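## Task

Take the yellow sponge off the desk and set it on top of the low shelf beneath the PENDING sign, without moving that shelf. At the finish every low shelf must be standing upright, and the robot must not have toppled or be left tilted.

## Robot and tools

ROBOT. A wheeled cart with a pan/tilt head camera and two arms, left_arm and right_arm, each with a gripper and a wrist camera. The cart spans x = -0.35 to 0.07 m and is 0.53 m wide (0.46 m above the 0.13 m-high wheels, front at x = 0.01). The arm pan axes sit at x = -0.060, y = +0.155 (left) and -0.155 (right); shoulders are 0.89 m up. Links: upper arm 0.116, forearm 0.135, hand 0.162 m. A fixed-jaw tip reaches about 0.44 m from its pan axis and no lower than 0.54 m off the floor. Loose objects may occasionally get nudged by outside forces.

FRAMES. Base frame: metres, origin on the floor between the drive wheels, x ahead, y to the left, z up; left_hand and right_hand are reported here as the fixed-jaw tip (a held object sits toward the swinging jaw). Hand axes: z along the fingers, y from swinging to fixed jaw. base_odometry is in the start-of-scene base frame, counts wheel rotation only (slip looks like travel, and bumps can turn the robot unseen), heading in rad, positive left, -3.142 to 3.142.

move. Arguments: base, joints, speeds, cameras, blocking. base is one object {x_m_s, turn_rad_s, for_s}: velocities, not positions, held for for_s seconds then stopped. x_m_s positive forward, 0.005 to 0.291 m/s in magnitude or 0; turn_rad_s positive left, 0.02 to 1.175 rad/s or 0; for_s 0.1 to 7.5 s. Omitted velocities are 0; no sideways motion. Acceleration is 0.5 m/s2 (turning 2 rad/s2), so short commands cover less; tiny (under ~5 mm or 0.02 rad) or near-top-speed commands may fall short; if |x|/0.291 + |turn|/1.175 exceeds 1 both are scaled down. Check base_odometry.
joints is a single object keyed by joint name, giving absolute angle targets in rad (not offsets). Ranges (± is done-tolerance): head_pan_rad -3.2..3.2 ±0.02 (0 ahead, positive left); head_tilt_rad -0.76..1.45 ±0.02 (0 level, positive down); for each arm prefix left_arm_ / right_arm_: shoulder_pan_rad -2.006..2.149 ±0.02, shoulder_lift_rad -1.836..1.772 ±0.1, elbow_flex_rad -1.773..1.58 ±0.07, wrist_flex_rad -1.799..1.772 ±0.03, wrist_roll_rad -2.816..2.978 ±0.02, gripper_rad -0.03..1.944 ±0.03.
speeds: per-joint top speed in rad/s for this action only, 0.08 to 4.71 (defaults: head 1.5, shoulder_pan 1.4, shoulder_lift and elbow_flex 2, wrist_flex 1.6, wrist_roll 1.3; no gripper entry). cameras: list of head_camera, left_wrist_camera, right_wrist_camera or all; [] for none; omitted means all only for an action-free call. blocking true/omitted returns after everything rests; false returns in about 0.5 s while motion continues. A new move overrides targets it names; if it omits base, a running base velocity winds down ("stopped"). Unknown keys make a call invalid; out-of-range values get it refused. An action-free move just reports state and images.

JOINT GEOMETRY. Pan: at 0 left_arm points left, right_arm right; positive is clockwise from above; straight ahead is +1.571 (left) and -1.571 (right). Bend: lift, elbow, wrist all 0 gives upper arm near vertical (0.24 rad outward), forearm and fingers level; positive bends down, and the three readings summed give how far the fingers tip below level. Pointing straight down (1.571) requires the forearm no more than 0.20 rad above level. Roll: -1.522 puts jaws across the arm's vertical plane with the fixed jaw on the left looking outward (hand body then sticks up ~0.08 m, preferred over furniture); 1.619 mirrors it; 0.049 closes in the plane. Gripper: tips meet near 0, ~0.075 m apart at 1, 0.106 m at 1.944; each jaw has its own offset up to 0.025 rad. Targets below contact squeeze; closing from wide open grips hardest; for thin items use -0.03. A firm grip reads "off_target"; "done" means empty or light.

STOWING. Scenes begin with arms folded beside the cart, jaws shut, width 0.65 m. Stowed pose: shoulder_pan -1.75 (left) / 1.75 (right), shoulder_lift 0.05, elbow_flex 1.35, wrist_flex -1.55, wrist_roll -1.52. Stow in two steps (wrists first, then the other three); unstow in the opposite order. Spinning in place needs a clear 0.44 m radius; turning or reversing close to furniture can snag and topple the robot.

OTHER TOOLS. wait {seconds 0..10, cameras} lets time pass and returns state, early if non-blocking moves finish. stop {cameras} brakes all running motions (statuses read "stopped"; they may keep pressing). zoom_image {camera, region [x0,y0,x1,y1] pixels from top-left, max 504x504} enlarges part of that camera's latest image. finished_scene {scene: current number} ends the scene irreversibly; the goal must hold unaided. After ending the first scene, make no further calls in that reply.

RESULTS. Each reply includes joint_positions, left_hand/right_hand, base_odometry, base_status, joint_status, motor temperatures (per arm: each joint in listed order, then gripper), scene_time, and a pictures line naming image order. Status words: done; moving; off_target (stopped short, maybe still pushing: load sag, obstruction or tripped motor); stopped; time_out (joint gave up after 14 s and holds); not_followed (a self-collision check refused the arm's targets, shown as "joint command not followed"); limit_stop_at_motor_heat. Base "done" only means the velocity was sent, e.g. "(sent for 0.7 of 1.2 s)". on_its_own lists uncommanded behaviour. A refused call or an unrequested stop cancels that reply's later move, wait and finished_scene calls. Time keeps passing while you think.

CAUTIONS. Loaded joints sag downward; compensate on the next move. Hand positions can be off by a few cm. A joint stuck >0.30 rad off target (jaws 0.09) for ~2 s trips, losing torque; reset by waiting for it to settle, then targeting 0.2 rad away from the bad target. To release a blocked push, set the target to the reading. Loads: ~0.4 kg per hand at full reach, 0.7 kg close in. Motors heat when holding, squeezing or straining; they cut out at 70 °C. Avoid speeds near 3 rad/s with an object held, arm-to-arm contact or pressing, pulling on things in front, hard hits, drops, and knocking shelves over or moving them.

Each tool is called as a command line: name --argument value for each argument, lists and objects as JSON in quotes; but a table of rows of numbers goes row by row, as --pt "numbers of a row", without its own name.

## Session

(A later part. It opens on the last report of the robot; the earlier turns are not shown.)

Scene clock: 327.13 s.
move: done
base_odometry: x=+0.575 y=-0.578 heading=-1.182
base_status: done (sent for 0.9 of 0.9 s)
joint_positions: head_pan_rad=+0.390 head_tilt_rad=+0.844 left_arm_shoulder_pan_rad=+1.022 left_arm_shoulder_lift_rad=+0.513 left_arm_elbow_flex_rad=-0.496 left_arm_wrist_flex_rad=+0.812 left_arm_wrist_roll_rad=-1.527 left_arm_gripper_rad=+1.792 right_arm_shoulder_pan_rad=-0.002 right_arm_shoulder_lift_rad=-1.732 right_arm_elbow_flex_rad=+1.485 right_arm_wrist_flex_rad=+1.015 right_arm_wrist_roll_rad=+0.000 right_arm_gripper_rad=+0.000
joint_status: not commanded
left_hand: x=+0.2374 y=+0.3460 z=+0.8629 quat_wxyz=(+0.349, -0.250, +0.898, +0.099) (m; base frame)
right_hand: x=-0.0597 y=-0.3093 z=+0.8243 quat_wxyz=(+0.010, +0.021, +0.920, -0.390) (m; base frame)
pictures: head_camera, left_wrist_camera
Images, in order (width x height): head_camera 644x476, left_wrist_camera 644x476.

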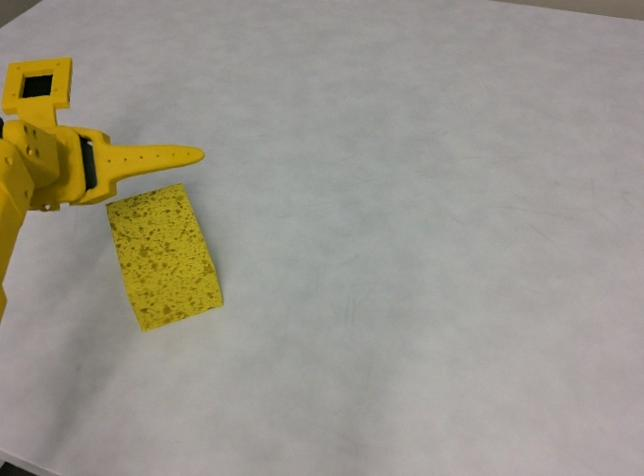

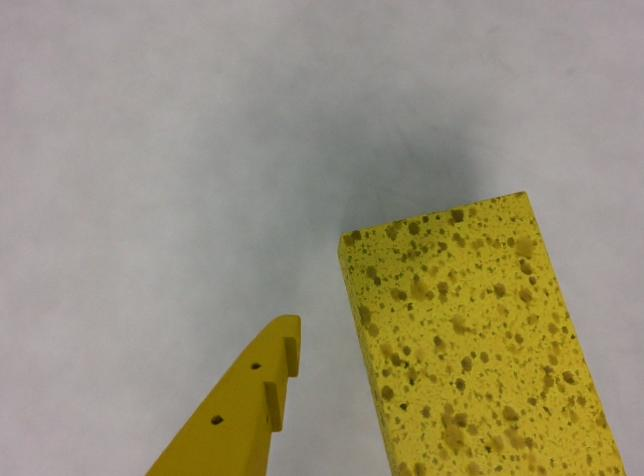

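move --joints '{"left_arm_shoulder_lift_rad": 0.9, "left_arm_elbow_flex_rad": -0.72, "left_arm_wrist_flex_rad": 0.76, "left_arm_shoulder_pan_rad": 0.99}' --speeds '{"left_arm_shoulder_lift_rad": 0.6}' --cameras '["head_camera", "left_wrist_camera"]'

Scene clock: 338.60 s.
move: done
base_odometry: x=+0.575 y=-0.578 heading=-1.182
base_status: not commanded
joint_positions: head_pan_rad=+0.390 head_tilt_rad=+0.844 left_arm_shoulder_pan_rad=+0.996 left_arm_shoulder_lift_rad=+0.916 left_arm_elbow_flex_rad=-0.684 left_arm_wrist_flex_rad=+0.772 left_arm_wrist_roll_rad=-1.527 left_arm_gripper_rad=+1.792 right_arm_shoulder_pan_rad=-0.002 right_arm_shoulder_lift_rad=-1.732 right_arm_elbow_flex_rad=+1.485 right_arm_wrist_flex_rad=+1.015 right_arm_wrist_roll_rad=+0.000 right_arm_gripper_rad=+0.000
joint_status: all done
left_hand: x=+0.2338 y=+0.3547 z=+0.7787 quat_wxyz=(+0.268, -0.270, +0.921, +0.080) (m; base frame)
right_hand: x=-0.0597 y=-0.3093 z=+0.8243 quat_wxyz=(+0.010, +0.021, +0.920, -0.390) (m; base frame)
pictures: head_camera, left_wrist_camera
Images, in order (width x height): head_camera 644x476, left_wrist_camera 644x476.

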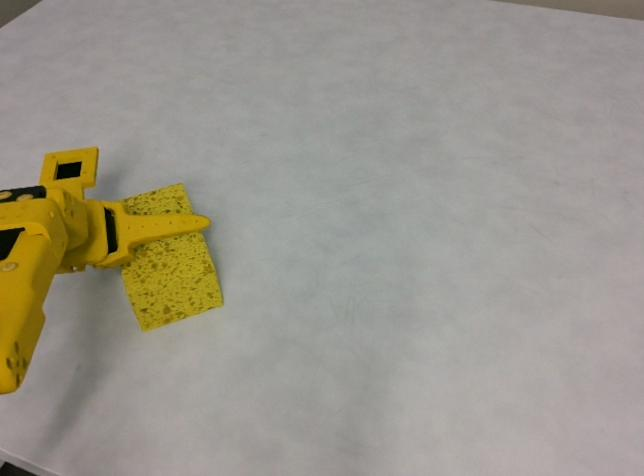

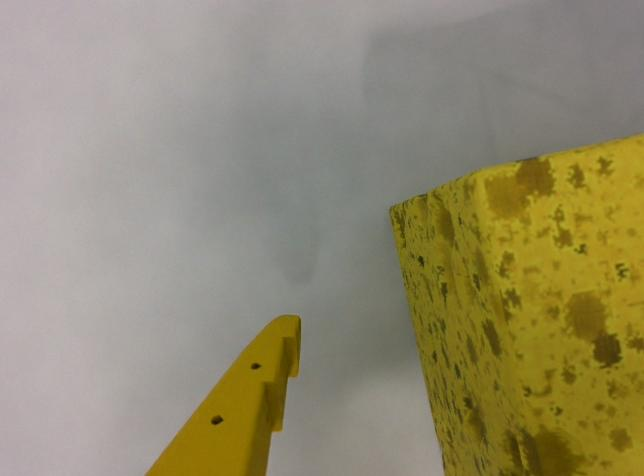

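move --joints '{"left_arm_shoulder_pan_rad": 1.075, "left_arm_gripper_rad": 1.9}' --speeds '{"left_arm_shoulder_pan_rad": 0.3}'

move --joints '{"left_arm_gripper_rad": 0.6}' --cameras '["head_camera", "left_wrist_camera"]'

Scene clock: 347.73 s.
move: done
base_odometry: x=+0.575 y=-0.578 heading=-1.182
base_status: not commanded
joint_positions: head_pan_rad=+0.390 head_tilt_rad=+0.844 left_arm_shoulder_pan_rad=+1.068 left_arm_shoulder_lift_rad=+0.916 left_arm_elbow_flex_rad=-0.684 left_arm_wrist_flex_rad=+0.772 left_arm_wrist_roll_rad=-1.527 left_arm_gripper_rad=+1.891 right_arm_shoulder_pan_rad=-0.002 right_arm_shoulder_lift_rad=-1.732 right_arm_elbow_flex_rad=+1.485 right_arm_wrist_flex_rad=+1.015 right_arm_wrist_roll_rad=+0.000 right_arm_gripper_rad=+0.000
joint_status: all done
left_hand: x=+0.2474 y=+0.3330 z=+0.7787 quat_wxyz=(+0.270, -0.237, +0.931, +0.070) (m; base frame)
right_hand: x=-0.0597 y=-0.3093 z=+0.8243 quat_wxyz=(+0.010, +0.021, +0.920, -0.390) (m; base frame)
pictures: none

Scene clock: 348.90 s.
move: off_target
base_odometry: x=+0.575 y=-0.578 heading=-1.182
base_status: not commanded
joint_positions: head_pan_rad=+0.390 head_tilt_rad=+0.844 left_arm_shoulder_pan_rad=+1.079 left_arm_shoulder_lift_rad=+0.904 left_arm_elbow_flex_rad=-0.716 left_arm_wrist_flex_rad=+0.761 left_arm_wrist_roll_rad=-1.518 left_arm_gripper_rad=+0.900 right_arm_shoulder_pan_rad=+0.000 right_arm_shoulder_lift_rad=-1.732 right_arm_elbow_flex_rad=+1.485 right_arm_wrist_flex_rad=+1.015 right_arm_wrist_roll_rad=+0.000 right_arm_gripper_rad=+0.000
joint_status: left_arm_gripper_rad off_target (ended at +0.901, target +0.600)
left_hand: x=+0.2562 y=+0.3333 z=+0.7908 quat_wxyz=(+0.297, -0.234, +0.923, +0.074) (m; base frame)
right_hand: x=-0.0599 y=-0.3093 z=+0.8243 quat_wxyz=(+0.010, +0.022, +0.920, -0.391) (m; base frame)
pictures: head_camera, left_wrist_camera
Images, in order (width x height): head_camera 644x476, left_wrist_camera 644x476.

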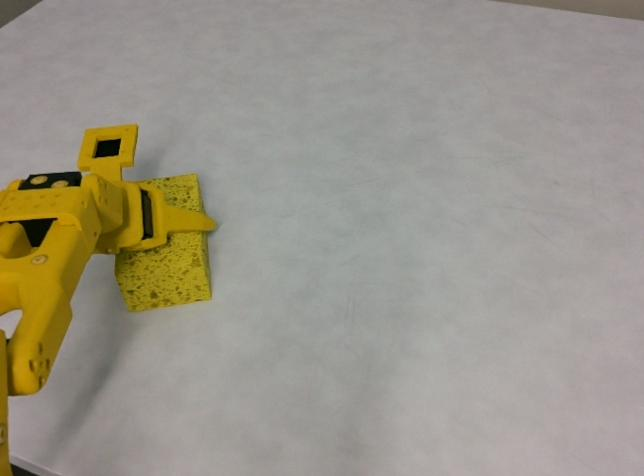

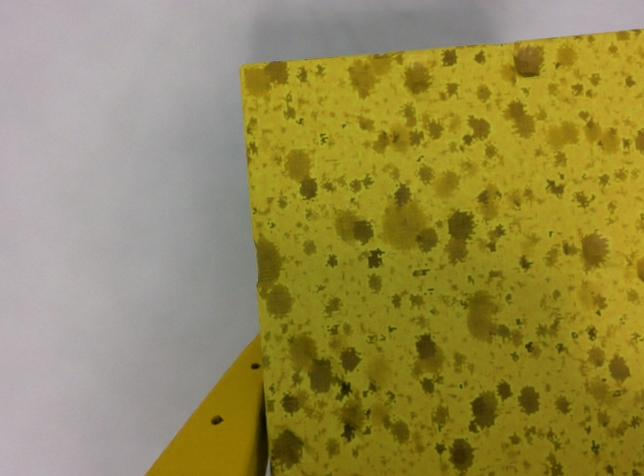

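move --joints '{"left_arm_gripper_rad": 0.8, "left_arm_shoulder_lift_rad": 0.5, "left_arm_elbow_flex_rad": -0.5}' --speeds '{"left_arm_shoulder_lift_rad": 0.5}' --cameras '["head_camera", "left_wrist_camera"]'

Scene clock: 358.20 s.
move: off_target
base_odometry: x=+0.575 y=-0.578 heading=-1.182
base_status: not commanded
joint_positions: head_pan_rad=+0.390 head_tilt_rad=+0.844 left_arm_shoulder_pan_rad=+1.074 left_arm_shoulder_lift_rad=+0.568 left_arm_elbow_flex_rad=-0.496 left_arm_wrist_flex_rad=+0.767 left_arm_wrist_roll_rad=-1.518 left_arm_gripper_rad=+0.925 right_arm_shoulder_pan_rad=-0.002 right_arm_shoulder_lift_rad=-1.732 right_arm_elbow_flex_rad=+1.485 right_arm_wrist_flex_rad=+1.015 right_arm_wrist_roll_rad=+0.000 right_arm_gripper_rad=+0.000
joint_status: left_arm_gripper_rad off_target (ended at +0.925, target +0.800); the others done
left_hand: x=+0.2498 y=+0.3318 z=+0.8497 quat_wxyz=(+0.347, -0.232, +0.905, +0.087) (m; base frame)
right_hand: x=-0.0597 y=-0.3093 z=+0.8243 quat_wxyz=(+0.010, +0.021, +0.920, -0.390) (m; base frame)
pictures: head_camera, left_wrist_camera
Images, in order (width x height): head_camera 644x476, left_wrist_camera 644x476.

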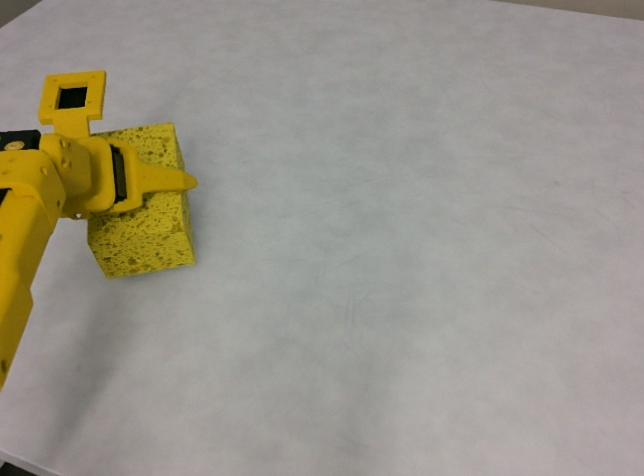

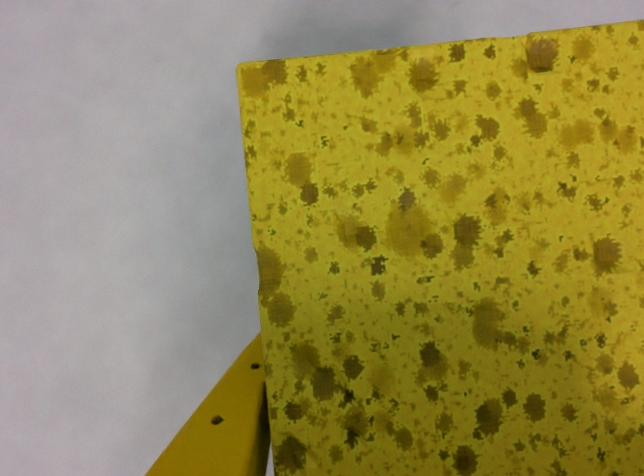

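move --joints '{"left_arm_shoulder_lift_rad": 0.0, "left_arm_elbow_flex_rad": -0.3, "left_arm_wrist_flex_rad": 1.2, "head_pan_rad": 1.5, "head_tilt_rad": 0.0}' --speeds '{"left_arm_shoulder_lift_rad": 0.8}'

move --base '{"x_m_s": -0.22, "for_s": 4.3}'

wait --seconds 0.1 --cameras '["head_camera", "left_wrist_camera"]'

Scene clock: 370.37 s.
move: done
base_odometry: x=+0.575 y=-0.578 heading=-1.181
base_status: not commanded
joint_positions: head_pan_rad=+1.489 head_tilt_rad=+0.010 left_arm_shoulder_pan_rad=+1.074 left_arm_shoulder_lift_rad=+0.053 left_arm_elbow_flex_rad=-0.296 left_arm_wrist_flex_rad=+1.198 left_arm_wrist_roll_rad=-1.518 left_arm_gripper_rad=+0.925 right_arm_shoulder_pan_rad=-0.002 right_arm_shoulder_lift_rad=-1.732 right_arm_elbow_flex_rad=+1.485 right_arm_wrist_flex_rad=+1.015 right_arm_wrist_roll_rad=+0.000 right_arm_gripper_rad=+0.000
joint_status: all done
left_hand: x=+0.1881 y=+0.2983 z=+0.9112 quat_wxyz=(+0.294, -0.236, +0.923, +0.074) (m; base frame)
right_hand: x=-0.0597 y=-0.3093 z=+0.8243 quat_wxyz=(+0.010, +0.021, +0.920, -0.390) (m; base frame)
pictures: none

Scene clock: 375.87 s.
move: done
base_odometry: x=+0.213 y=+0.297 heading=-1.178
base_status: done (sent for 4.3 of 4.3 s)
joint_positions: head_pan_rad=+1.489 head_tilt_rad=+0.010 left_arm_shoulder_pan_rad=+1.075 left_arm_shoulder_lift_rad=+0.051 left_arm_elbow_flex_rad=-0.296 left_arm_wrist_flex_rad=+1.198 left_arm_wrist_roll_rad=-1.518 left_arm_gripper_rad=+0.925 right_arm_shoulder_pan_rad=-0.002 right_arm_shoulder_lift_rad=-1.732 right_arm_elbow_flex_rad=+1.485 right_arm_wrist_flex_rad=+1.015 right_arm_wrist_roll_rad=+0.000 right_arm_gripper_rad=+0.000
joint_status: not commanded
left_hand: x=+0.1883 y=+0.2979 z=+0.9116 quat_wxyz=(+0.294, -0.236, +0.923, +0.074) (m; base frame)
right_hand: x=-0.0597 y=-0.3093 z=+0.8243 quat_wxyz=(+0.010, +0.021, +0.920, -0.390) (m; base frame)
pictures: none

Scene clock: 375.97 s.
base_odometry: x=+0.213 y=+0.297 heading=-1.178
base_status: done (sent for 4.3 of 4.3 s)
joint_positions: head_pan_rad=+1.489 head_tilt_rad=+0.010 left_arm_shoulder_pan_rad=+1.075 left_arm_shoulder_lift_rad=+0.051 left_arm_elbow_flex_rad=-0.296 left_arm_wrist_flex_rad=+1.198 left_arm_wrist_roll_rad=-1.518 left_arm_gripper_rad=+0.925 right_arm_shoulder_pan_rad=-0.002 right_arm_shoulder_lift_rad=-1.732 right_arm_elbow_flex_rad=+1.485 right_arm_wrist_flex_rad=+1.015 right_arm_wrist_roll_rad=+0.000 right_arm_gripper_rad=+0.000
joint_status: not commanded
left_hand: x=+0.1883 y=+0.2979 z=+0.9116 quat_wxyz=(+0.294, -0.236, +0.923, +0.074) (m; base frame)
right_hand: x=-0.0597 y=-0.3093 z=+0.8243 quat_wxyz=(+0.010, +0.021, +0.920, -0.390) (m; base frame)
wait: 0.10 s; no rest
pictures: head_camera, left_wrist_camera
Images, in order (width x height): head_camera 644x476, left_wrist_camera 644x476.

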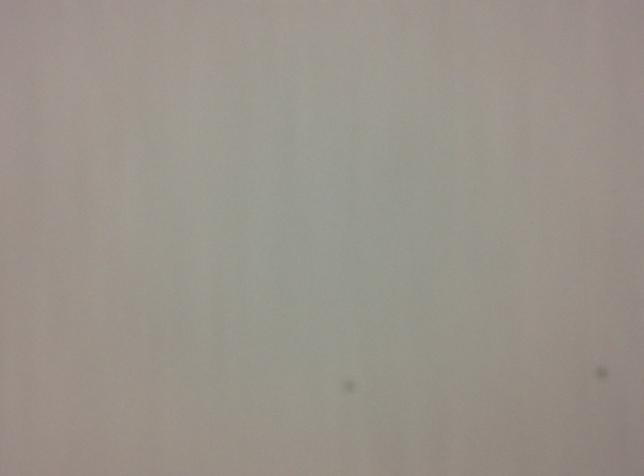

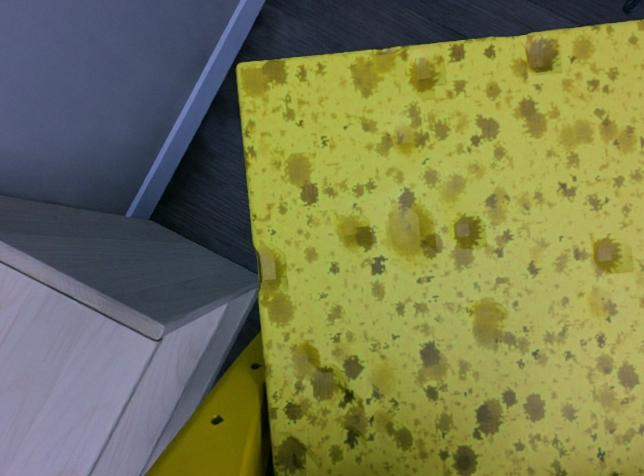

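move --joints '{"head_pan_rad": 1.7, "head_tilt_rad": 0.55}'

wait --seconds 0.1 --cameras '["head_camera"]'

move --joints '{"head_pan_rad": 1.7, "head_tilt_rad": -0.25}'

wait --seconds 0.1 --cameras '["head_camera"]'

Scene clock: 384.93 s.
move: done
base_odometry: x=+0.213 y=+0.297 heading=-1.178
base_status: not commanded
joint_positions: head_pan_rad=+1.689 head_tilt_rad=+0.543 left_arm_shoulder_pan_rad=+1.075 left_arm_shoulder_lift_rad=+0.051 left_arm_elbow_flex_rad=-0.296 left_arm_wrist_flex_rad=+1.198 left_arm_wrist_roll_rad=-1.518 left_arm_gripper_rad=+0.925 right_arm_shoulder_pan_rad=-0.002 right_arm_shoulder_lift_rad=-1.732 right_arm_elbow_flex_rad=+1.485 right_arm_wrist_flex_rad=+1.015 right_arm_wrist_roll_rad=+0.000 right_arm_gripper_rad=+0.000
joint_status: all done
left_hand: x=+0.1883 y=+0.2979 z=+0.9116 quat_wxyz=(+0.294, -0.236, +0.923, +0.074) (m; base frame)
right_hand: x=-0.0597 y=-0.3093 z=+0.8243 quat_wxyz=(+0.010, +0.021, +0.920, -0.390) (m; base frame)
pictures: none

Scene clock: 385.03 s.
base_odometry: x=+0.213 y=+0.297 heading=-1.178
base_status: not commanded
joint_positions: head_pan_rad=+1.689 head_tilt_rad=+0.543 left_arm_shoulder_pan_rad=+1.075 left_arm_shoulder_lift_rad=+0.051 left_arm_elbow_flex_rad=-0.296 left_arm_wrist_flex_rad=+1.198 left_arm_wrist_roll_rad=-1.518 left_arm_gripper_rad=+0.925 right_arm_shoulder_pan_rad=-0.002 right_arm_shoulder_lift_rad=-1.732 right_arm_elbow_flex_rad=+1.485 right_arm_wrist_flex_rad=+1.015 right_arm_wrist_roll_rad=+0.000 right_arm_gripper_rad=+0.000
joint_status: all done
left_hand: x=+0.1883 y=+0.2979 z=+0.9116 quat_wxyz=(+0.294, -0.236, +0.923, +0.074) (m; base frame)
right_hand: x=-0.0597 y=-0.3093 z=+0.8243 quat_wxyz=(+0.010, +0.021, +0.920, -0.390) (m; base frame)
wait: 0.10 s; no rest
pictures: head_camera
Images, in order (width x height): head_camera 644x476.

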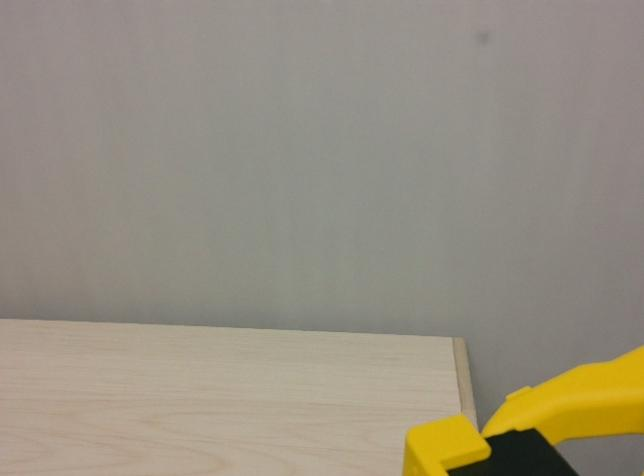

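Scene clock: 386.37 s.
move: done
base_odometry: x=+0.213 y=+0.297 heading=-1.178
base_status: not commanded
joint_positions: head_pan_rad=+1.689 head_tilt_rad=-0.241 left_arm_shoulder_pan_rad=+1.075 left_arm_shoulder_lift_rad=+0.051 left_arm_elbow_flex_rad=-0.296 left_arm_wrist_flex_rad=+1.198 left_arm_wrist_roll_rad=-1.518 left_arm_gripper_rad=+0.925 right_arm_shoulder_pan_rad=-0.002 right_arm_shoulder_lift_rad=-1.732 right_arm_elbow_flex_rad=+1.485 right_arm_wrist_flex_rad=+1.015 right_arm_wrist_roll_rad=+0.000 right_arm_gripper_rad=+0.000
joint_status: all done
left_hand: x=+0.1883 y=+0.2979 z=+0.9116 quat_wxyz=(+0.294, -0.236, +0.923, +0.074) (m; base frame)
right_hand: x=-0.0597 y=-0.3093 z=+0.8243 quat_wxyz=(+0.010, +0.021, +0.920, -0.390) (m; base frame)
pictures: none

Scene clock: 386.47 s.
base_odometry: x=+0.213 y=+0.297 heading=-1.178
base_status: not commanded
joint_positions: head_pan_rad=+1.689 head_tilt_rad=-0.241 left_arm_shoulder_pan_rad=+1.075 left_arm_shoulder_lift_rad=+0.051 left_arm_elbow_flex_rad=-0.296 left_arm_wrist_flex_rad=+1.198 left_arm_wrist_roll_rad=-1.518 left_arm_gripper_rad=+0.925 right_arm_shoulder_pan_rad=-0.002 right_arm_shoulder_lift_rad=-1.732 right_arm_elbow_flex_rad=+1.485 right_arm_wrist_flex_rad=+1.015 right_arm_wrist_roll_rad=+0.000 right_arm_gripper_rad=+0.000
joint_status: all done
left_hand: x=+0.1883 y=+0.2979 z=+0.9116 quat_wxyz=(+0.294, -0.236, +0.923, +0.074) (m; base frame)
right_hand: x=-0.0597 y=-0.3093 z=+0.8243 quat_wxyz=(+0.010, +0.021, +0.920, -0.390) (m; base frame)
wait: 0.10 s; no rest
pictures: head_camera
Images, in order (width x height): head_camera 644x476.

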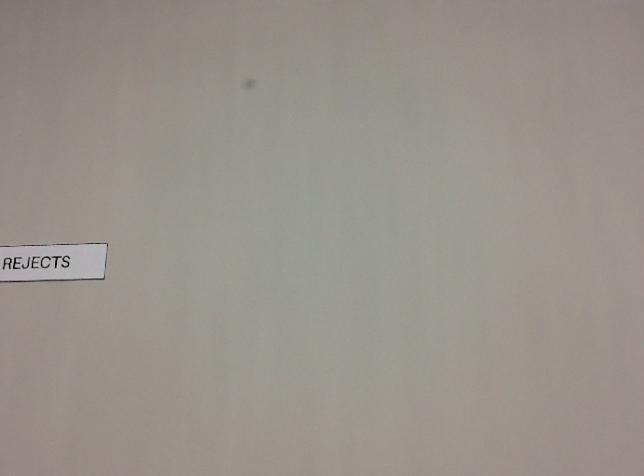

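move --joints '{"head_pan_rad": -1.5, "head_tilt_rad": 0.25}' --speeds '{"head_pan_rad": 3.0}'

wait --seconds 0.1 --cameras '["head_camera"]'

move --joints '{"head_pan_rad": -2.3}'

wait --seconds 0.1 --cameras '["head_camera"]'

move --joints '{"head_pan_rad": -3.1}'

wait --seconds 0.1 --cameras '["head_camera"]'

Scene clock: 396.77 s.
move: done
base_odometry: x=+0.213 y=+0.297 heading=-1.178
base_status: not commanded
joint_positions: head_pan_rad=-1.491 head_tilt_rad=+0.242 left_arm_shoulder_pan_rad=+1.075 left_arm_shoulder_lift_rad=+0.051 left_arm_elbow_flex_rad=-0.296 left_arm_wrist_flex_rad=+1.198 left_arm_wrist_roll_rad=-1.518 left_arm_gripper_rad=+0.925 right_arm_shoulder_pan_rad=-0.002 right_arm_shoulder_lift_rad=-1.732 right_arm_elbow_flex_rad=+1.485 right_arm_wrist_flex_rad=+1.015 right_arm_wrist_roll_rad=+0.000 right_arm_gripper_rad=+0.000
joint_status: all done
left_hand: x=+0.1883 y=+0.2979 z=+0.9116 quat_wxyz=(+0.294, -0.236, +0.923, +0.074) (m; base frame)
right_hand: x=-0.0597 y=-0.3093 z=+0.8243 quat_wxyz=(+0.010, +0.021, +0.920, -0.390) (m; base frame)
pictures: none

Scene clock: 396.87 s.
base_odometry: x=+0.213 y=+0.297 heading=-1.178
base_status: not commanded
joint_positions: head_pan_rad=-1.491 head_tilt_rad=+0.242 left_arm_shoulder_pan_rad=+1.075 left_arm_shoulder_lift_rad=+0.051 left_arm_elbow_flex_rad=-0.296 left_arm_wrist_flex_rad=+1.198 left_arm_wrist_roll_rad=-1.518 left_arm_gripper_rad=+0.925 right_arm_shoulder_pan_rad=-0.002 right_arm_shoulder_lift_rad=-1.732 right_arm_elbow_flex_rad=+1.485 right_arm_wrist_flex_rad=+1.015 right_arm_wrist_roll_rad=+0.000 right_arm_gripper_rad=+0.000
joint_status: all done
left_hand: x=+0.1883 y=+0.2979 z=+0.9116 quat_wxyz=(+0.294, -0.236, +0.923, +0.074) (m; base frame)
right_hand: x=-0.0597 y=-0.3093 z=+0.8243 quat_wxyz=(+0.010, +0.021, +0.920, -0.390) (m; base frame)
wait: 0.10 s; no rest
pictures: head_camera
Images, in order (width x height): head_camera 644x476.

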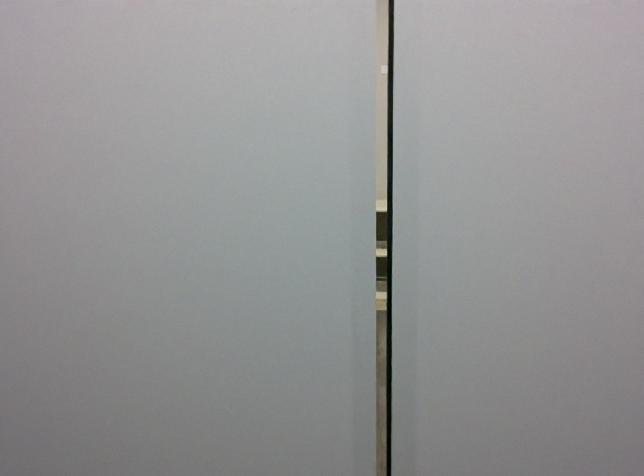

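Scene clock: 398.20 s.
move: done
base_odometry: x=+0.213 y=+0.297 heading=-1.178
base_status: not commanded
joint_positions: head_pan_rad=-2.290 head_tilt_rad=+0.242 left_arm_shoulder_pan_rad=+1.075 left_arm_shoulder_lift_rad=+0.051 left_arm_elbow_flex_rad=-0.296 left_arm_wrist_flex_rad=+1.198 left_arm_wrist_roll_rad=-1.518 left_arm_gripper_rad=+0.925 right_arm_shoulder_pan_rad=-0.002 right_arm_shoulder_lift_rad=-1.732 right_arm_elbow_flex_rad=+1.485 right_arm_wrist_flex_rad=+1.015 right_arm_wrist_roll_rad=+0.000 right_arm_gripper_rad=+0.000
joint_status: all done
left_hand: x=+0.1883 y=+0.2979 z=+0.9116 quat_wxyz=(+0.294, -0.236, +0.923, +0.074) (m; base frame)
right_hand: x=-0.0597 y=-0.3093 z=+0.8243 quat_wxyz=(+0.010, +0.021, +0.920, -0.390) (m; base frame)
pictures: none

Scene clock: 398.30 s.
base_odometry: x=+0.213 y=+0.297 heading=-1.178
base_status: not commanded
joint_positions: head_pan_rad=-2.290 head_tilt_rad=+0.242 left_arm_shoulder_pan_rad=+1.075 left_arm_shoulder_lift_rad=+0.051 left_arm_elbow_flex_rad=-0.296 left_arm_wrist_flex_rad=+1.198 left_arm_wrist_roll_rad=-1.518 left_arm_gripper_rad=+0.925 right_arm_shoulder_pan_rad=-0.002 right_arm_shoulder_lift_rad=-1.732 right_arm_elbow_flex_rad=+1.485 right_arm_wrist_flex_rad=+1.015 right_arm_wrist_roll_rad=+0.000 right_arm_gripper_rad=+0.000
joint_status: all done
left_hand: x=+0.1883 y=+0.2979 z=+0.9116 quat_wxyz=(+0.294, -0.236, +0.923, +0.074) (m; base frame)
right_hand: x=-0.0597 y=-0.3093 z=+0.8243 quat_wxyz=(+0.010, +0.021, +0.920, -0.390) (m; base frame)
wait: 0.10 s; no rest
pictures: head_camera
Images, in order (width x height): head_camera 644x476.

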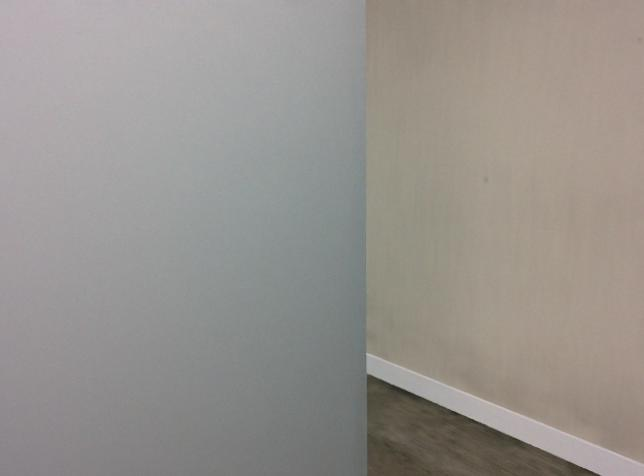

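Scene clock: 399.63 s.
move: done
base_odometry: x=+0.213 y=+0.297 heading=-1.178
base_status: not commanded
joint_positions: head_pan_rad=-3.091 head_tilt_rad=+0.242 left_arm_shoulder_pan_rad=+1.075 left_arm_shoulder_lift_rad=+0.051 left_arm_elbow_flex_rad=-0.296 left_arm_wrist_flex_rad=+1.198 left_arm_wrist_roll_rad=-1.518 left_arm_gripper_rad=+0.925 right_arm_shoulder_pan_rad=-0.002 right_arm_shoulder_lift_rad=-1.732 right_arm_elbow_flex_rad=+1.485 right_arm_wrist_flex_rad=+1.015 right_arm_wrist_roll_rad=+0.000 right_arm_gripper_rad=+0.000
joint_status: all done
left_hand: x=+0.1883 y=+0.2979 z=+0.9116 quat_wxyz=(+0.294, -0.236, +0.923, +0.074) (m; base frame)
right_hand: x=-0.0597 y=-0.3093 z=+0.8243 quat_wxyz=(+0.010, +0.021, +0.920, -0.390) (m; base frame)
pictures: none

Scene clock: 399.73 s.
base_odometry: x=+0.213 y=+0.297 heading=-1.178
base_status: not commanded
joint_positions: head_pan_rad=-3.091 head_tilt_rad=+0.242 left_arm_shoulder_pan_rad=+1.075 left_arm_shoulder_lift_rad=+0.051 left_arm_elbow_flex_rad=-0.296 left_arm_wrist_flex_rad=+1.198 left_arm_wrist_roll_rad=-1.518 left_arm_gripper_rad=+0.925 right_arm_shoulder_pan_rad=-0.002 right_arm_shoulder_lift_rad=-1.732 right_arm_elbow_flex_rad=+1.485 right_arm_wrist_flex_rad=+1.015 right_arm_wrist_roll_rad=+0.000 right_arm_gripper_rad=+0.000
joint_status: all done
left_hand: x=+0.1883 y=+0.2979 z=+0.9116 quat_wxyz=(+0.294, -0.236, +0.923, +0.074) (m; base frame)
right_hand: x=-0.0597 y=-0.3093 z=+0.8243 quat_wxyz=(+0.010, +0.021, +0.920, -0.390) (m; base frame)
wait: 0.10 s; no rest
pictures: head_camera
Images, in order (width x height): head_camera 644x476.

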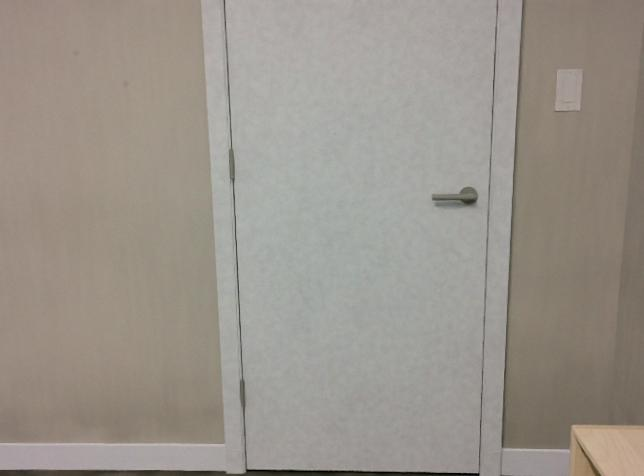

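move --base '{"x_m_s": -0.23, "for_s": 5.7}' --joints '{"left_arm_shoulder_pan_rad": 1.571, "head_pan_rad": -1.2, "head_tilt_rad": 0.35}' --speeds '{"left_arm_shoulder_pan_rad": 0.5}'

wait --seconds 0.1 --cameras '["head_camera", "left_wrist_camera"]'

Scene clock: 429.80 s.
move: done
base_odometry: x=-0.289 y=+1.508 heading=-1.178
base_status: done (sent for 5.7 of 5.7 s)
joint_positions: head_pan_rad=-1.210 head_tilt_rad=+0.342 left_arm_shoulder_pan_rad=+1.565 left_arm_shoulder_lift_rad=+0.051 left_arm_elbow_flex_rad=-0.296 left_arm_wrist_flex_rad=+1.198 left_arm_wrist_roll_rad=-1.518 left_arm_gripper_rad=+0.925 right_arm_shoulder_pan_rad=+0.003 right_arm_shoulder_lift_rad=-1.732 right_arm_elbow_flex_rad=+1.485 right_arm_wrist_flex_rad=+1.015 right_arm_wrist_roll_rad=+0.000 right_arm_gripper_rad=+0.000
joint_status: all done
left_hand: x=+0.2263 y=+0.1644 z=+0.9116 quat_wxyz=(+0.303, -0.005, +0.953, +0.000) (m; base frame)
right_hand: x=-0.0604 y=-0.3093 z=+0.8243 quat_wxyz=(+0.009, +0.024, +0.920, -0.391) (m; base frame)
pictures: none

Scene clock: 429.90 s.
base_odometry: x=-0.289 y=+1.508 heading=-1.178
base_status: done (sent for 5.7 of 5.7 s)
joint_positions: head_pan_rad=-1.210 head_tilt_rad=+0.342 left_arm_shoulder_pan_rad=+1.565 left_arm_shoulder_lift_rad=+0.051 left_arm_elbow_flex_rad=-0.296 left_arm_wrist_flex_rad=+1.198 left_arm_wrist_roll_rad=-1.518 left_arm_gripper_rad=+0.925 right_arm_shoulder_pan_rad=+0.003 right_arm_shoulder_lift_rad=-1.732 right_arm_elbow_flex_rad=+1.485 right_arm_wrist_flex_rad=+1.015 right_arm_wrist_roll_rad=+0.000 right_arm_gripper_rad=+0.000
joint_status: all done
left_hand: x=+0.2263 y=+0.1644 z=+0.9116 quat_wxyz=(+0.303, -0.005, +0.953, +0.000) (m; base frame)
right_hand: x=-0.0604 y=-0.3093 z=+0.8243 quat_wxyz=(+0.009, +0.024, +0.920, -0.391) (m; base frame)
wait: 0.10 s; no rest
pictures: head_camera, left_wrist_camera
Images, in order (width x height): head_camera 644x476, left_wrist_camera 644x476.

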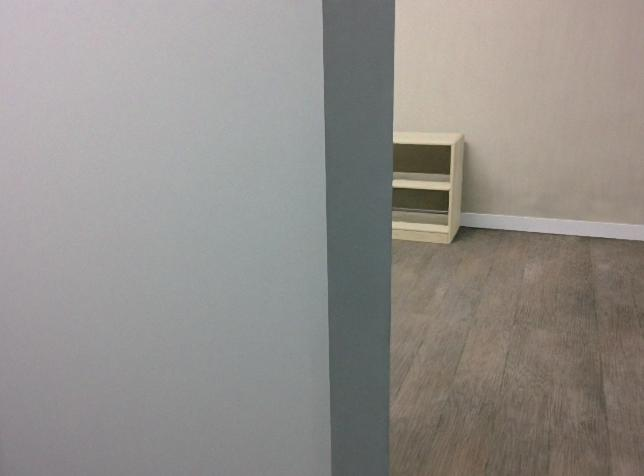

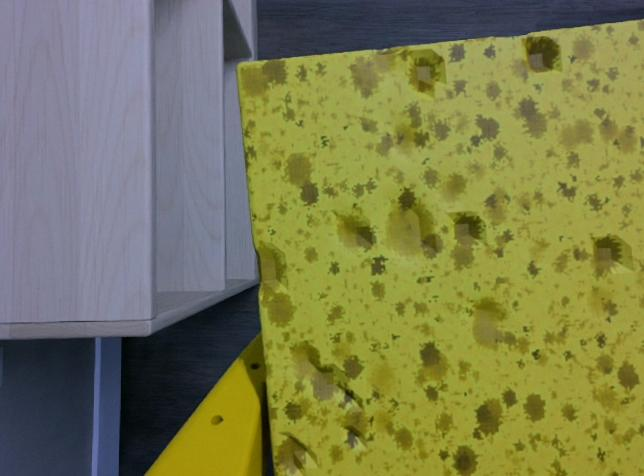

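move --base '{"turn_rad_s": -0.6, "for_s": 2.64}' --joints '{"head_pan_rad": 0.2, "head_tilt_rad": 0.15}'

wait --seconds 0.1 --cameras '["head_camera"]'

Scene clock: 443.33 s.
move: done
base_odometry: x=-0.289 y=+1.509 heading=-2.748
base_status: done (sent for 2.63 of 2.63 s)
joint_positions: head_pan_rad=+0.189 head_tilt_rad=+0.161 left_arm_shoulder_pan_rad=+1.571 left_arm_shoulder_lift_rad=+0.050 left_arm_elbow_flex_rad=-0.294 left_arm_wrist_flex_rad=+1.198 left_arm_wrist_roll_rad=-1.527 left_arm_gripper_rad=+0.925 right_arm_shoulder_pan_rad=+0.004 right_arm_shoulder_lift_rad=-1.732 right_arm_elbow_flex_rad=+1.485 right_arm_wrist_flex_rad=+1.015 right_arm_wrist_roll_rad=+0.000 right_arm_gripper_rad=+0.000
joint_status: all done
left_hand: x=+0.2263 y=+0.1627 z=+0.9117 quat_wxyz=(+0.303, +0.002, +0.953, +0.001) (m; base frame)
right_hand: x=-0.0607 y=-0.3093 z=+0.8243 quat_wxyz=(+0.009, +0.024, +0.920, -0.391) (m; base frame)
pictures: none

Scene clock: 443.43 s.
base_odometry: x=-0.289 y=+1.509 heading=-2.748
base_status: done (sent for 2.63 of 2.63 s)
joint_positions: head_pan_rad=+0.189 head_tilt_rad=+0.161 left_arm_shoulder_pan_rad=+1.571 left_arm_shoulder_lift_rad=+0.050 left_arm_elbow_flex_rad=-0.294 left_arm_wrist_flex_rad=+1.198 left_arm_wrist_roll_rad=-1.527 left_arm_gripper_rad=+0.925 right_arm_shoulder_pan_rad=+0.004 right_arm_shoulder_lift_rad=-1.732 right_arm_elbow_flex_rad=+1.485 right_arm_wrist_flex_rad=+1.015 right_arm_wrist_roll_rad=+0.000 right_arm_gripper_rad=+0.000
joint_status: all done
left_hand: x=+0.2263 y=+0.1627 z=+0.9117 quat_wxyz=(+0.303, +0.002, +0.953, +0.001) (m; base frame)
right_hand: x=-0.0607 y=-0.3093 z=+0.8243 quat_wxyz=(+0.009, +0.024, +0.920, -0.391) (m; base frame)
wait: 0.10 s; no rest
pictures: head_camera
Images, in order (width x height): head_camera 644x476.

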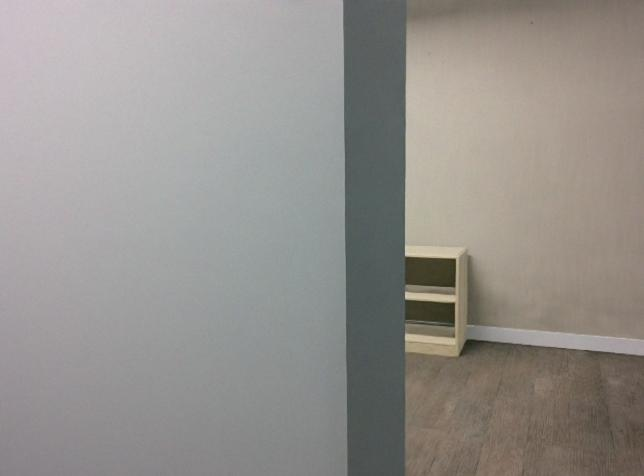

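move --base '{"turn_rad_s": -0.3, "for_s": 0.83}' --joints '{"head_pan_rad": 0.25, "head_tilt_rad": 0.3}'

move --base '{"x_m_s": 0.2, "for_s": 2.0}'

wait --seconds 0.1 --cameras '["head_camera"]'

move --joints '{"head_pan_rad": -0.8, "head_tilt_rad": 0.6}'

wait --seconds 0.1 --cameras '["head_camera"]'

Scene clock: 471.50 s.
move: done
base_odometry: x=-0.289 y=+1.508 heading=-2.999
base_status: done (sent for 0.83 of 0.83 s)
joint_positions: head_pan_rad=+0.239 head_tilt_rad=+0.292 left_arm_shoulder_pan_rad=+1.565 left_arm_shoulder_lift_rad=+0.050 left_arm_elbow_flex_rad=-0.294 left_arm_wrist_flex_rad=+1.198 left_arm_wrist_roll_rad=-1.527 left_arm_gripper_rad=+0.925 right_arm_shoulder_pan_rad=+0.003 right_arm_shoulder_lift_rad=-1.732 right_arm_elbow_flex_rad=+1.485 right_arm_wrist_flex_rad=+1.015 right_arm_wrist_roll_rad=+0.000 right_arm_gripper_rad=+0.000
joint_status: all done
left_hand: x=+0.2262 y=+0.1644 z=+0.9117 quat_wxyz=(+0.303, -0.001, +0.953, +0.002) (m; base frame)
right_hand: x=-0.0604 y=-0.3093 z=+0.8243 quat_wxyz=(+0.009, +0.024, +0.920, -0.391) (m; base frame)
pictures: none

Scene clock: 474.37 s.
move: done
base_odometry: x=-0.686 y=+1.456 heading=-3.009
base_status: done (sent for 2 of 2 s)
joint_positions: head_pan_rad=+0.239 head_tilt_rad=+0.293 left_arm_shoulder_pan_rad=+1.572 left_arm_shoulder_lift_rad=+0.048 left_arm_elbow_flex_rad=-0.294 left_arm_wrist_flex_rad=+1.198 left_arm_wrist_roll_rad=-1.527 left_arm_gripper_rad=+0.925 right_arm_shoulder_pan_rad=+0.004 right_arm_shoulder_lift_rad=-1.732 right_arm_elbow_flex_rad=+1.485 right_arm_wrist_flex_rad=+1.015 right_arm_wrist_roll_rad=+0.000 right_arm_gripper_rad=+0.000
joint_status: not commanded
left_hand: x=+0.2263 y=+0.1622 z=+0.9120 quat_wxyz=(+0.304, +0.003, +0.953, +0.000) (m; base frame)
right_hand: x=-0.0607 y=-0.3093 z=+0.8243 quat_wxyz=(+0.009, +0.024, +0.920, -0.391) (m; base frame)
pictures: none

Scene clock: 474.47 s.
base_odometry: x=-0.686 y=+1.456 heading=-3.009
base_status: done (sent for 2 of 2 s)
joint_positions: head_pan_rad=+0.239 head_tilt_rad=+0.293 left_arm_shoulder_pan_rad=+1.572 left_arm_shoulder_lift_rad=+0.048 left_arm_elbow_flex_rad=-0.294 left_arm_wrist_flex_rad=+1.198 left_arm_wrist_roll_rad=-1.527 left_arm_gripper_rad=+0.925 right_arm_shoulder_pan_rad=+0.004 right_arm_shoulder_lift_rad=-1.732 right_arm_elbow_flex_rad=+1.485 right_arm_wrist_flex_rad=+1.015 right_arm_wrist_roll_rad=+0.000 right_arm_gripper_rad=+0.000
joint_status: not commanded
left_hand: x=+0.2263 y=+0.1622 z=+0.9120 quat_wxyz=(+0.304, +0.003, +0.953, +0.000) (m; base frame)
right_hand: x=-0.0607 y=-0.3093 z=+0.8243 quat_wxyz=(+0.009, +0.024, +0.920, -0.391) (m; base frame)
wait: 0.10 s; no rest
pictures: head_camera
Images, in order (width x height): head_camera 644x476.

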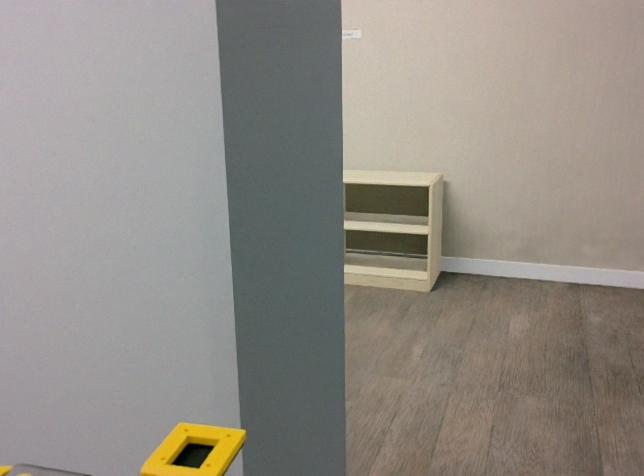

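Scene clock: 475.97 s.
move: done
base_odometry: x=-0.686 y=+1.456 heading=-3.009
base_status: not commanded
joint_positions: head_pan_rad=-0.790 head_tilt_rad=+0.593 left_arm_shoulder_pan_rad=+1.572 left_arm_shoulder_lift_rad=+0.048 left_arm_elbow_flex_rad=-0.294 left_arm_wrist_flex_rad=+1.198 left_arm_wrist_roll_rad=-1.527 left_arm_gripper_rad=+0.925 right_arm_shoulder_pan_rad=+0.004 right_arm_shoulder_lift_rad=-1.732 right_arm_elbow_flex_rad=+1.485 right_arm_wrist_flex_rad=+1.015 right_arm_wrist_roll_rad=+0.000 right_arm_gripper_rad=+0.000
joint_status: all done
left_hand: x=+0.2263 y=+0.1622 z=+0.9120 quat_wxyz=(+0.304, +0.003, +0.953, +0.000) (m; base frame)
right_hand: x=-0.0607 y=-0.3093 z=+0.8243 quat_wxyz=(+0.009, +0.024, +0.920, -0.391) (m; base frame)
pictures: none

Scene clock: 476.07 s.
base_odometry: x=-0.686 y=+1.456 heading=-3.009
base_status: not commanded
joint_positions: head_pan_rad=-0.790 head_tilt_rad=+0.593 left_arm_shoulder_pan_rad=+1.572 left_arm_shoulder_lift_rad=+0.048 left_arm_elbow_flex_rad=-0.294 left_arm_wrist_flex_rad=+1.198 left_arm_wrist_roll_rad=-1.527 left_arm_gripper_rad=+0.925 right_arm_shoulder_pan_rad=+0.004 right_arm_shoulder_lift_rad=-1.732 right_arm_elbow_flex_rad=+1.485 right_arm_wrist_flex_rad=+1.015 right_arm_wrist_roll_rad=+0.000 right_arm_gripper_rad=+0.000
joint_status: all done
left_hand: x=+0.2263 y=+0.1622 z=+0.9120 quat_wxyz=(+0.304, +0.003, +0.953, +0.000) (m; base frame)
right_hand: x=-0.0607 y=-0.3093 z=+0.8243 quat_wxyz=(+0.009, +0.024, +0.920, -0.391) (m; base frame)
wait: 0.10 s; no rest
pictures: head_camera
Images, in order (width x height): head_camera 644x476.

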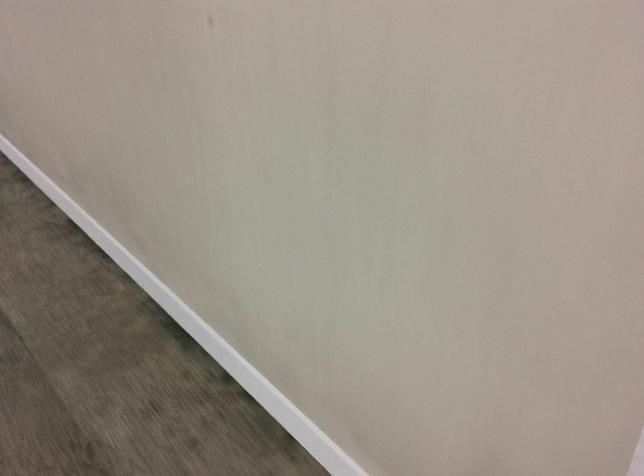

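move --base '{"turn_rad_s": -0.3, "for_s": 1.0}' --joints '{"head_pan_rad": 0.1, "head_tilt_rad": 0.5}'

move --base '{"x_m_s": 0.2, "for_s": 2.1}'

move --base '{"turn_rad_s": 0.3, "for_s": 0.75}'

move --joints '{"head_pan_rad": 0.5}' --cameras '["head_camera"]'

move --joints '{"head_pan_rad": -0.8, "head_tilt_rad": 0.6}'

wait --seconds 0.1 --cameras '["head_camera"]'

Scene clock: 497.97 s.
move: done
base_odometry: x=-0.685 y=+1.456 heading=+2.972
base_status: done (sent for 1 of 1 s)
joint_positions: head_pan_rad=+0.089 head_tilt_rad=+0.513 left_arm_shoulder_pan_rad=+1.572 left_arm_shoulder_lift_rad=+0.048 left_arm_elbow_flex_rad=-0.294 left_arm_wrist_flex_rad=+1.198 left_arm_wrist_roll_rad=-1.527 left_arm_gripper_rad=+0.925 right_arm_shoulder_pan_rad=+0.001 right_arm_shoulder_lift_rad=-1.732 right_arm_elbow_flex_rad=+1.485 right_arm_wrist_flex_rad=+1.015 right_arm_wrist_roll_rad=+0.000 right_arm_gripper_rad=+0.000
joint_status: all done
left_hand: x=+0.2263 y=+0.1622 z=+0.9120 quat_wxyz=(+0.304, +0.003, +0.953, +0.000) (m; base frame)
right_hand: x=-0.0602 y=-0.3093 z=+0.8243 quat_wxyz=(+0.009, +0.023, +0.920, -0.391) (m; base frame)
pictures: none

Scene clock: 501.07 s.
move: done
base_odometry: x=-1.100 y=+1.527 heading=+2.972
base_status: done (sent for 2.1 of 2.1 s)
joint_positions: head_pan_rad=+0.089 head_tilt_rad=+0.512 left_arm_shoulder_pan_rad=+1.571 left_arm_shoulder_lift_rad=+0.048 left_arm_elbow_flex_rad=-0.294 left_arm_wrist_flex_rad=+1.198 left_arm_wrist_roll_rad=-1.527 left_arm_gripper_rad=+0.925 right_arm_shoulder_pan_rad=+0.001 right_arm_shoulder_lift_rad=-1.732 right_arm_elbow_flex_rad=+1.485 right_arm_wrist_flex_rad=+1.015 right_arm_wrist_roll_rad=+0.000 right_arm_gripper_rad=+0.000
joint_status: not commanded
left_hand: x=+0.2262 y=+0.1627 z=+0.9120 quat_wxyz=(+0.304, +0.002, +0.953, +0.001) (m; base frame)
right_hand: x=-0.0602 y=-0.3093 z=+0.8243 quat_wxyz=(+0.009, +0.023, +0.920, -0.391) (m; base frame)
pictures: none

Scene clock: 502.40 s.
move: done
base_odometry: x=-1.100 y=+1.527 heading=-3.079
base_status: done (sent for 0.77 of 0.77 s)
joint_positions: head_pan_rad=+0.089 head_tilt_rad=+0.512 left_arm_shoulder_pan_rad=+1.566 left_arm_shoulder_lift_rad=+0.048 left_arm_elbow_flex_rad=-0.294 left_arm_wrist_flex_rad=+1.198 left_arm_wrist_roll_rad=-1.527 left_arm_gripper_rad=+0.925 right_arm_shoulder_pan_rad=+0.001 right_arm_shoulder_lift_rad=-1.732 right_arm_elbow_flex_rad=+1.485 right_arm_wrist_flex_rad=+1.015 right_arm_wrist_roll_rad=+0.000 right_arm_gripper_rad=+0.000
joint_status: not commanded
left_hand: x=+0.2262 y=+0.1640 z=+0.9120 quat_wxyz=(+0.304, +0.000, +0.953, +0.001) (m; base frame)
right_hand: x=-0.0602 y=-0.3093 z=+0.8243 quat_wxyz=(+0.009, +0.023, +0.920, -0.391) (m; base frame)
pictures: none

Scene clock: 503.47 s.
move: done
base_odometry: x=-1.100 y=+1.527 heading=-3.079
base_status: not commanded
joint_positions: head_pan_rad=+0.489 head_tilt_rad=+0.512 left_arm_shoulder_pan_rad=+1.566 left_arm_shoulder_lift_rad=+0.048 left_arm_elbow_flex_rad=-0.294 left_arm_wrist_flex_rad=+1.198 left_arm_wrist_roll_rad=-1.527 left_arm_gripper_rad=+0.925 right_arm_shoulder_pan_rad=+0.001 right_arm_shoulder_lift_rad=-1.732 right_arm_elbow_flex_rad=+1.485 right_arm_wrist_flex_rad=+1.015 right_arm_wrist_roll_rad=+0.000 right_arm_gripper_rad=+0.000
joint_status: all done
left_hand: x=+0.2262 y=+0.1640 z=+0.9120 quat_wxyz=(+0.304, +0.000, +0.953, +0.001) (m; base frame)
right_hand: x=-0.0602 y=-0.3093 z=+0.8243 quat_wxyz=(+0.009, +0.023, +0.920, -0.391) (m; base frame)
pictures: head_camera
Images, in order (width x height): head_camera 644x476.

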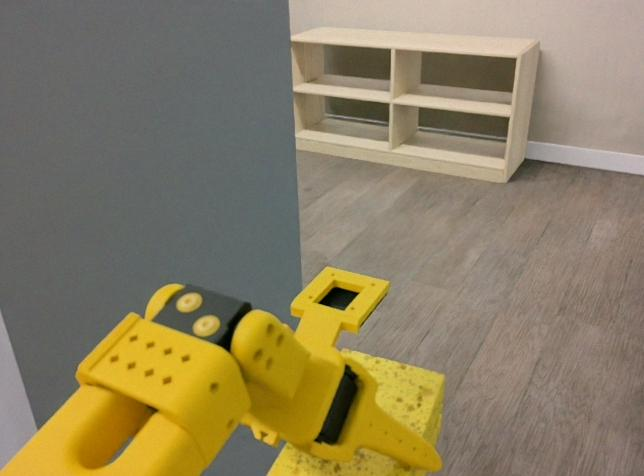

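Scene clock: 505.13 s.
move: done
base_odometry: x=-1.100 y=+1.527 heading=-3.079
base_status: not commanded
joint_positions: head_pan_rad=-0.790 head_tilt_rad=+0.593 left_arm_shoulder_pan_rad=+1.566 left_arm_shoulder_lift_rad=+0.048 left_arm_elbow_flex_rad=-0.294 left_arm_wrist_flex_rad=+1.198 left_arm_wrist_roll_rad=-1.527 left_arm_gripper_rad=+0.925 right_arm_shoulder_pan_rad=+0.001 right_arm_shoulder_lift_rad=-1.732 right_arm_elbow_flex_rad=+1.485 right_arm_wrist_flex_rad=+1.015 right_arm_wrist_roll_rad=+0.000 right_arm_gripper_rad=+0.000
joint_status: all done
left_hand: x=+0.2262 y=+0.1640 z=+0.9120 quat_wxyz=(+0.304, +0.000, +0.953, +0.001) (m; base frame)
right_hand: x=-0.0602 y=-0.3093 z=+0.8243 quat_wxyz=(+0.009, +0.023, +0.920, -0.391) (m; base frame)
pictures: none

Scene clock: 505.23 s.
base_odometry: x=-1.100 y=+1.527 heading=-3.079
base_status: not commanded
joint_positions: head_pan_rad=-0.790 head_tilt_rad=+0.593 left_arm_shoulder_pan_rad=+1.566 left_arm_shoulder_lift_rad=+0.048 left_arm_elbow_flex_rad=-0.294 left_arm_wrist_flex_rad=+1.198 left_arm_wrist_roll_rad=-1.527 left_arm_gripper_rad=+0.925 right_arm_shoulder_pan_rad=+0.001 right_arm_shoulder_lift_rad=-1.732 right_arm_elbow_flex_rad=+1.485 right_arm_wrist_flex_rad=+1.015 right_arm_wrist_roll_rad=+0.000 right_arm_gripper_rad=+0.000
joint_status: all done
left_hand: x=+0.2262 y=+0.1640 z=+0.9120 quat_wxyz=(+0.304, +0.000, +0.953, +0.001) (m; base frame)
right_hand: x=-0.0602 y=-0.3093 z=+0.8243 quat_wxyz=(+0.009, +0.023, +0.920, -0.391) (m; base frame)
wait: 0.10 s; no rest
pictures: head_camera
Images, in order (width x height): head_camera 644x476.

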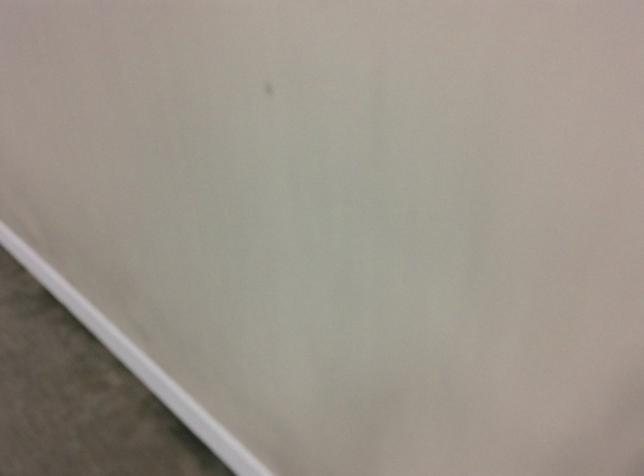

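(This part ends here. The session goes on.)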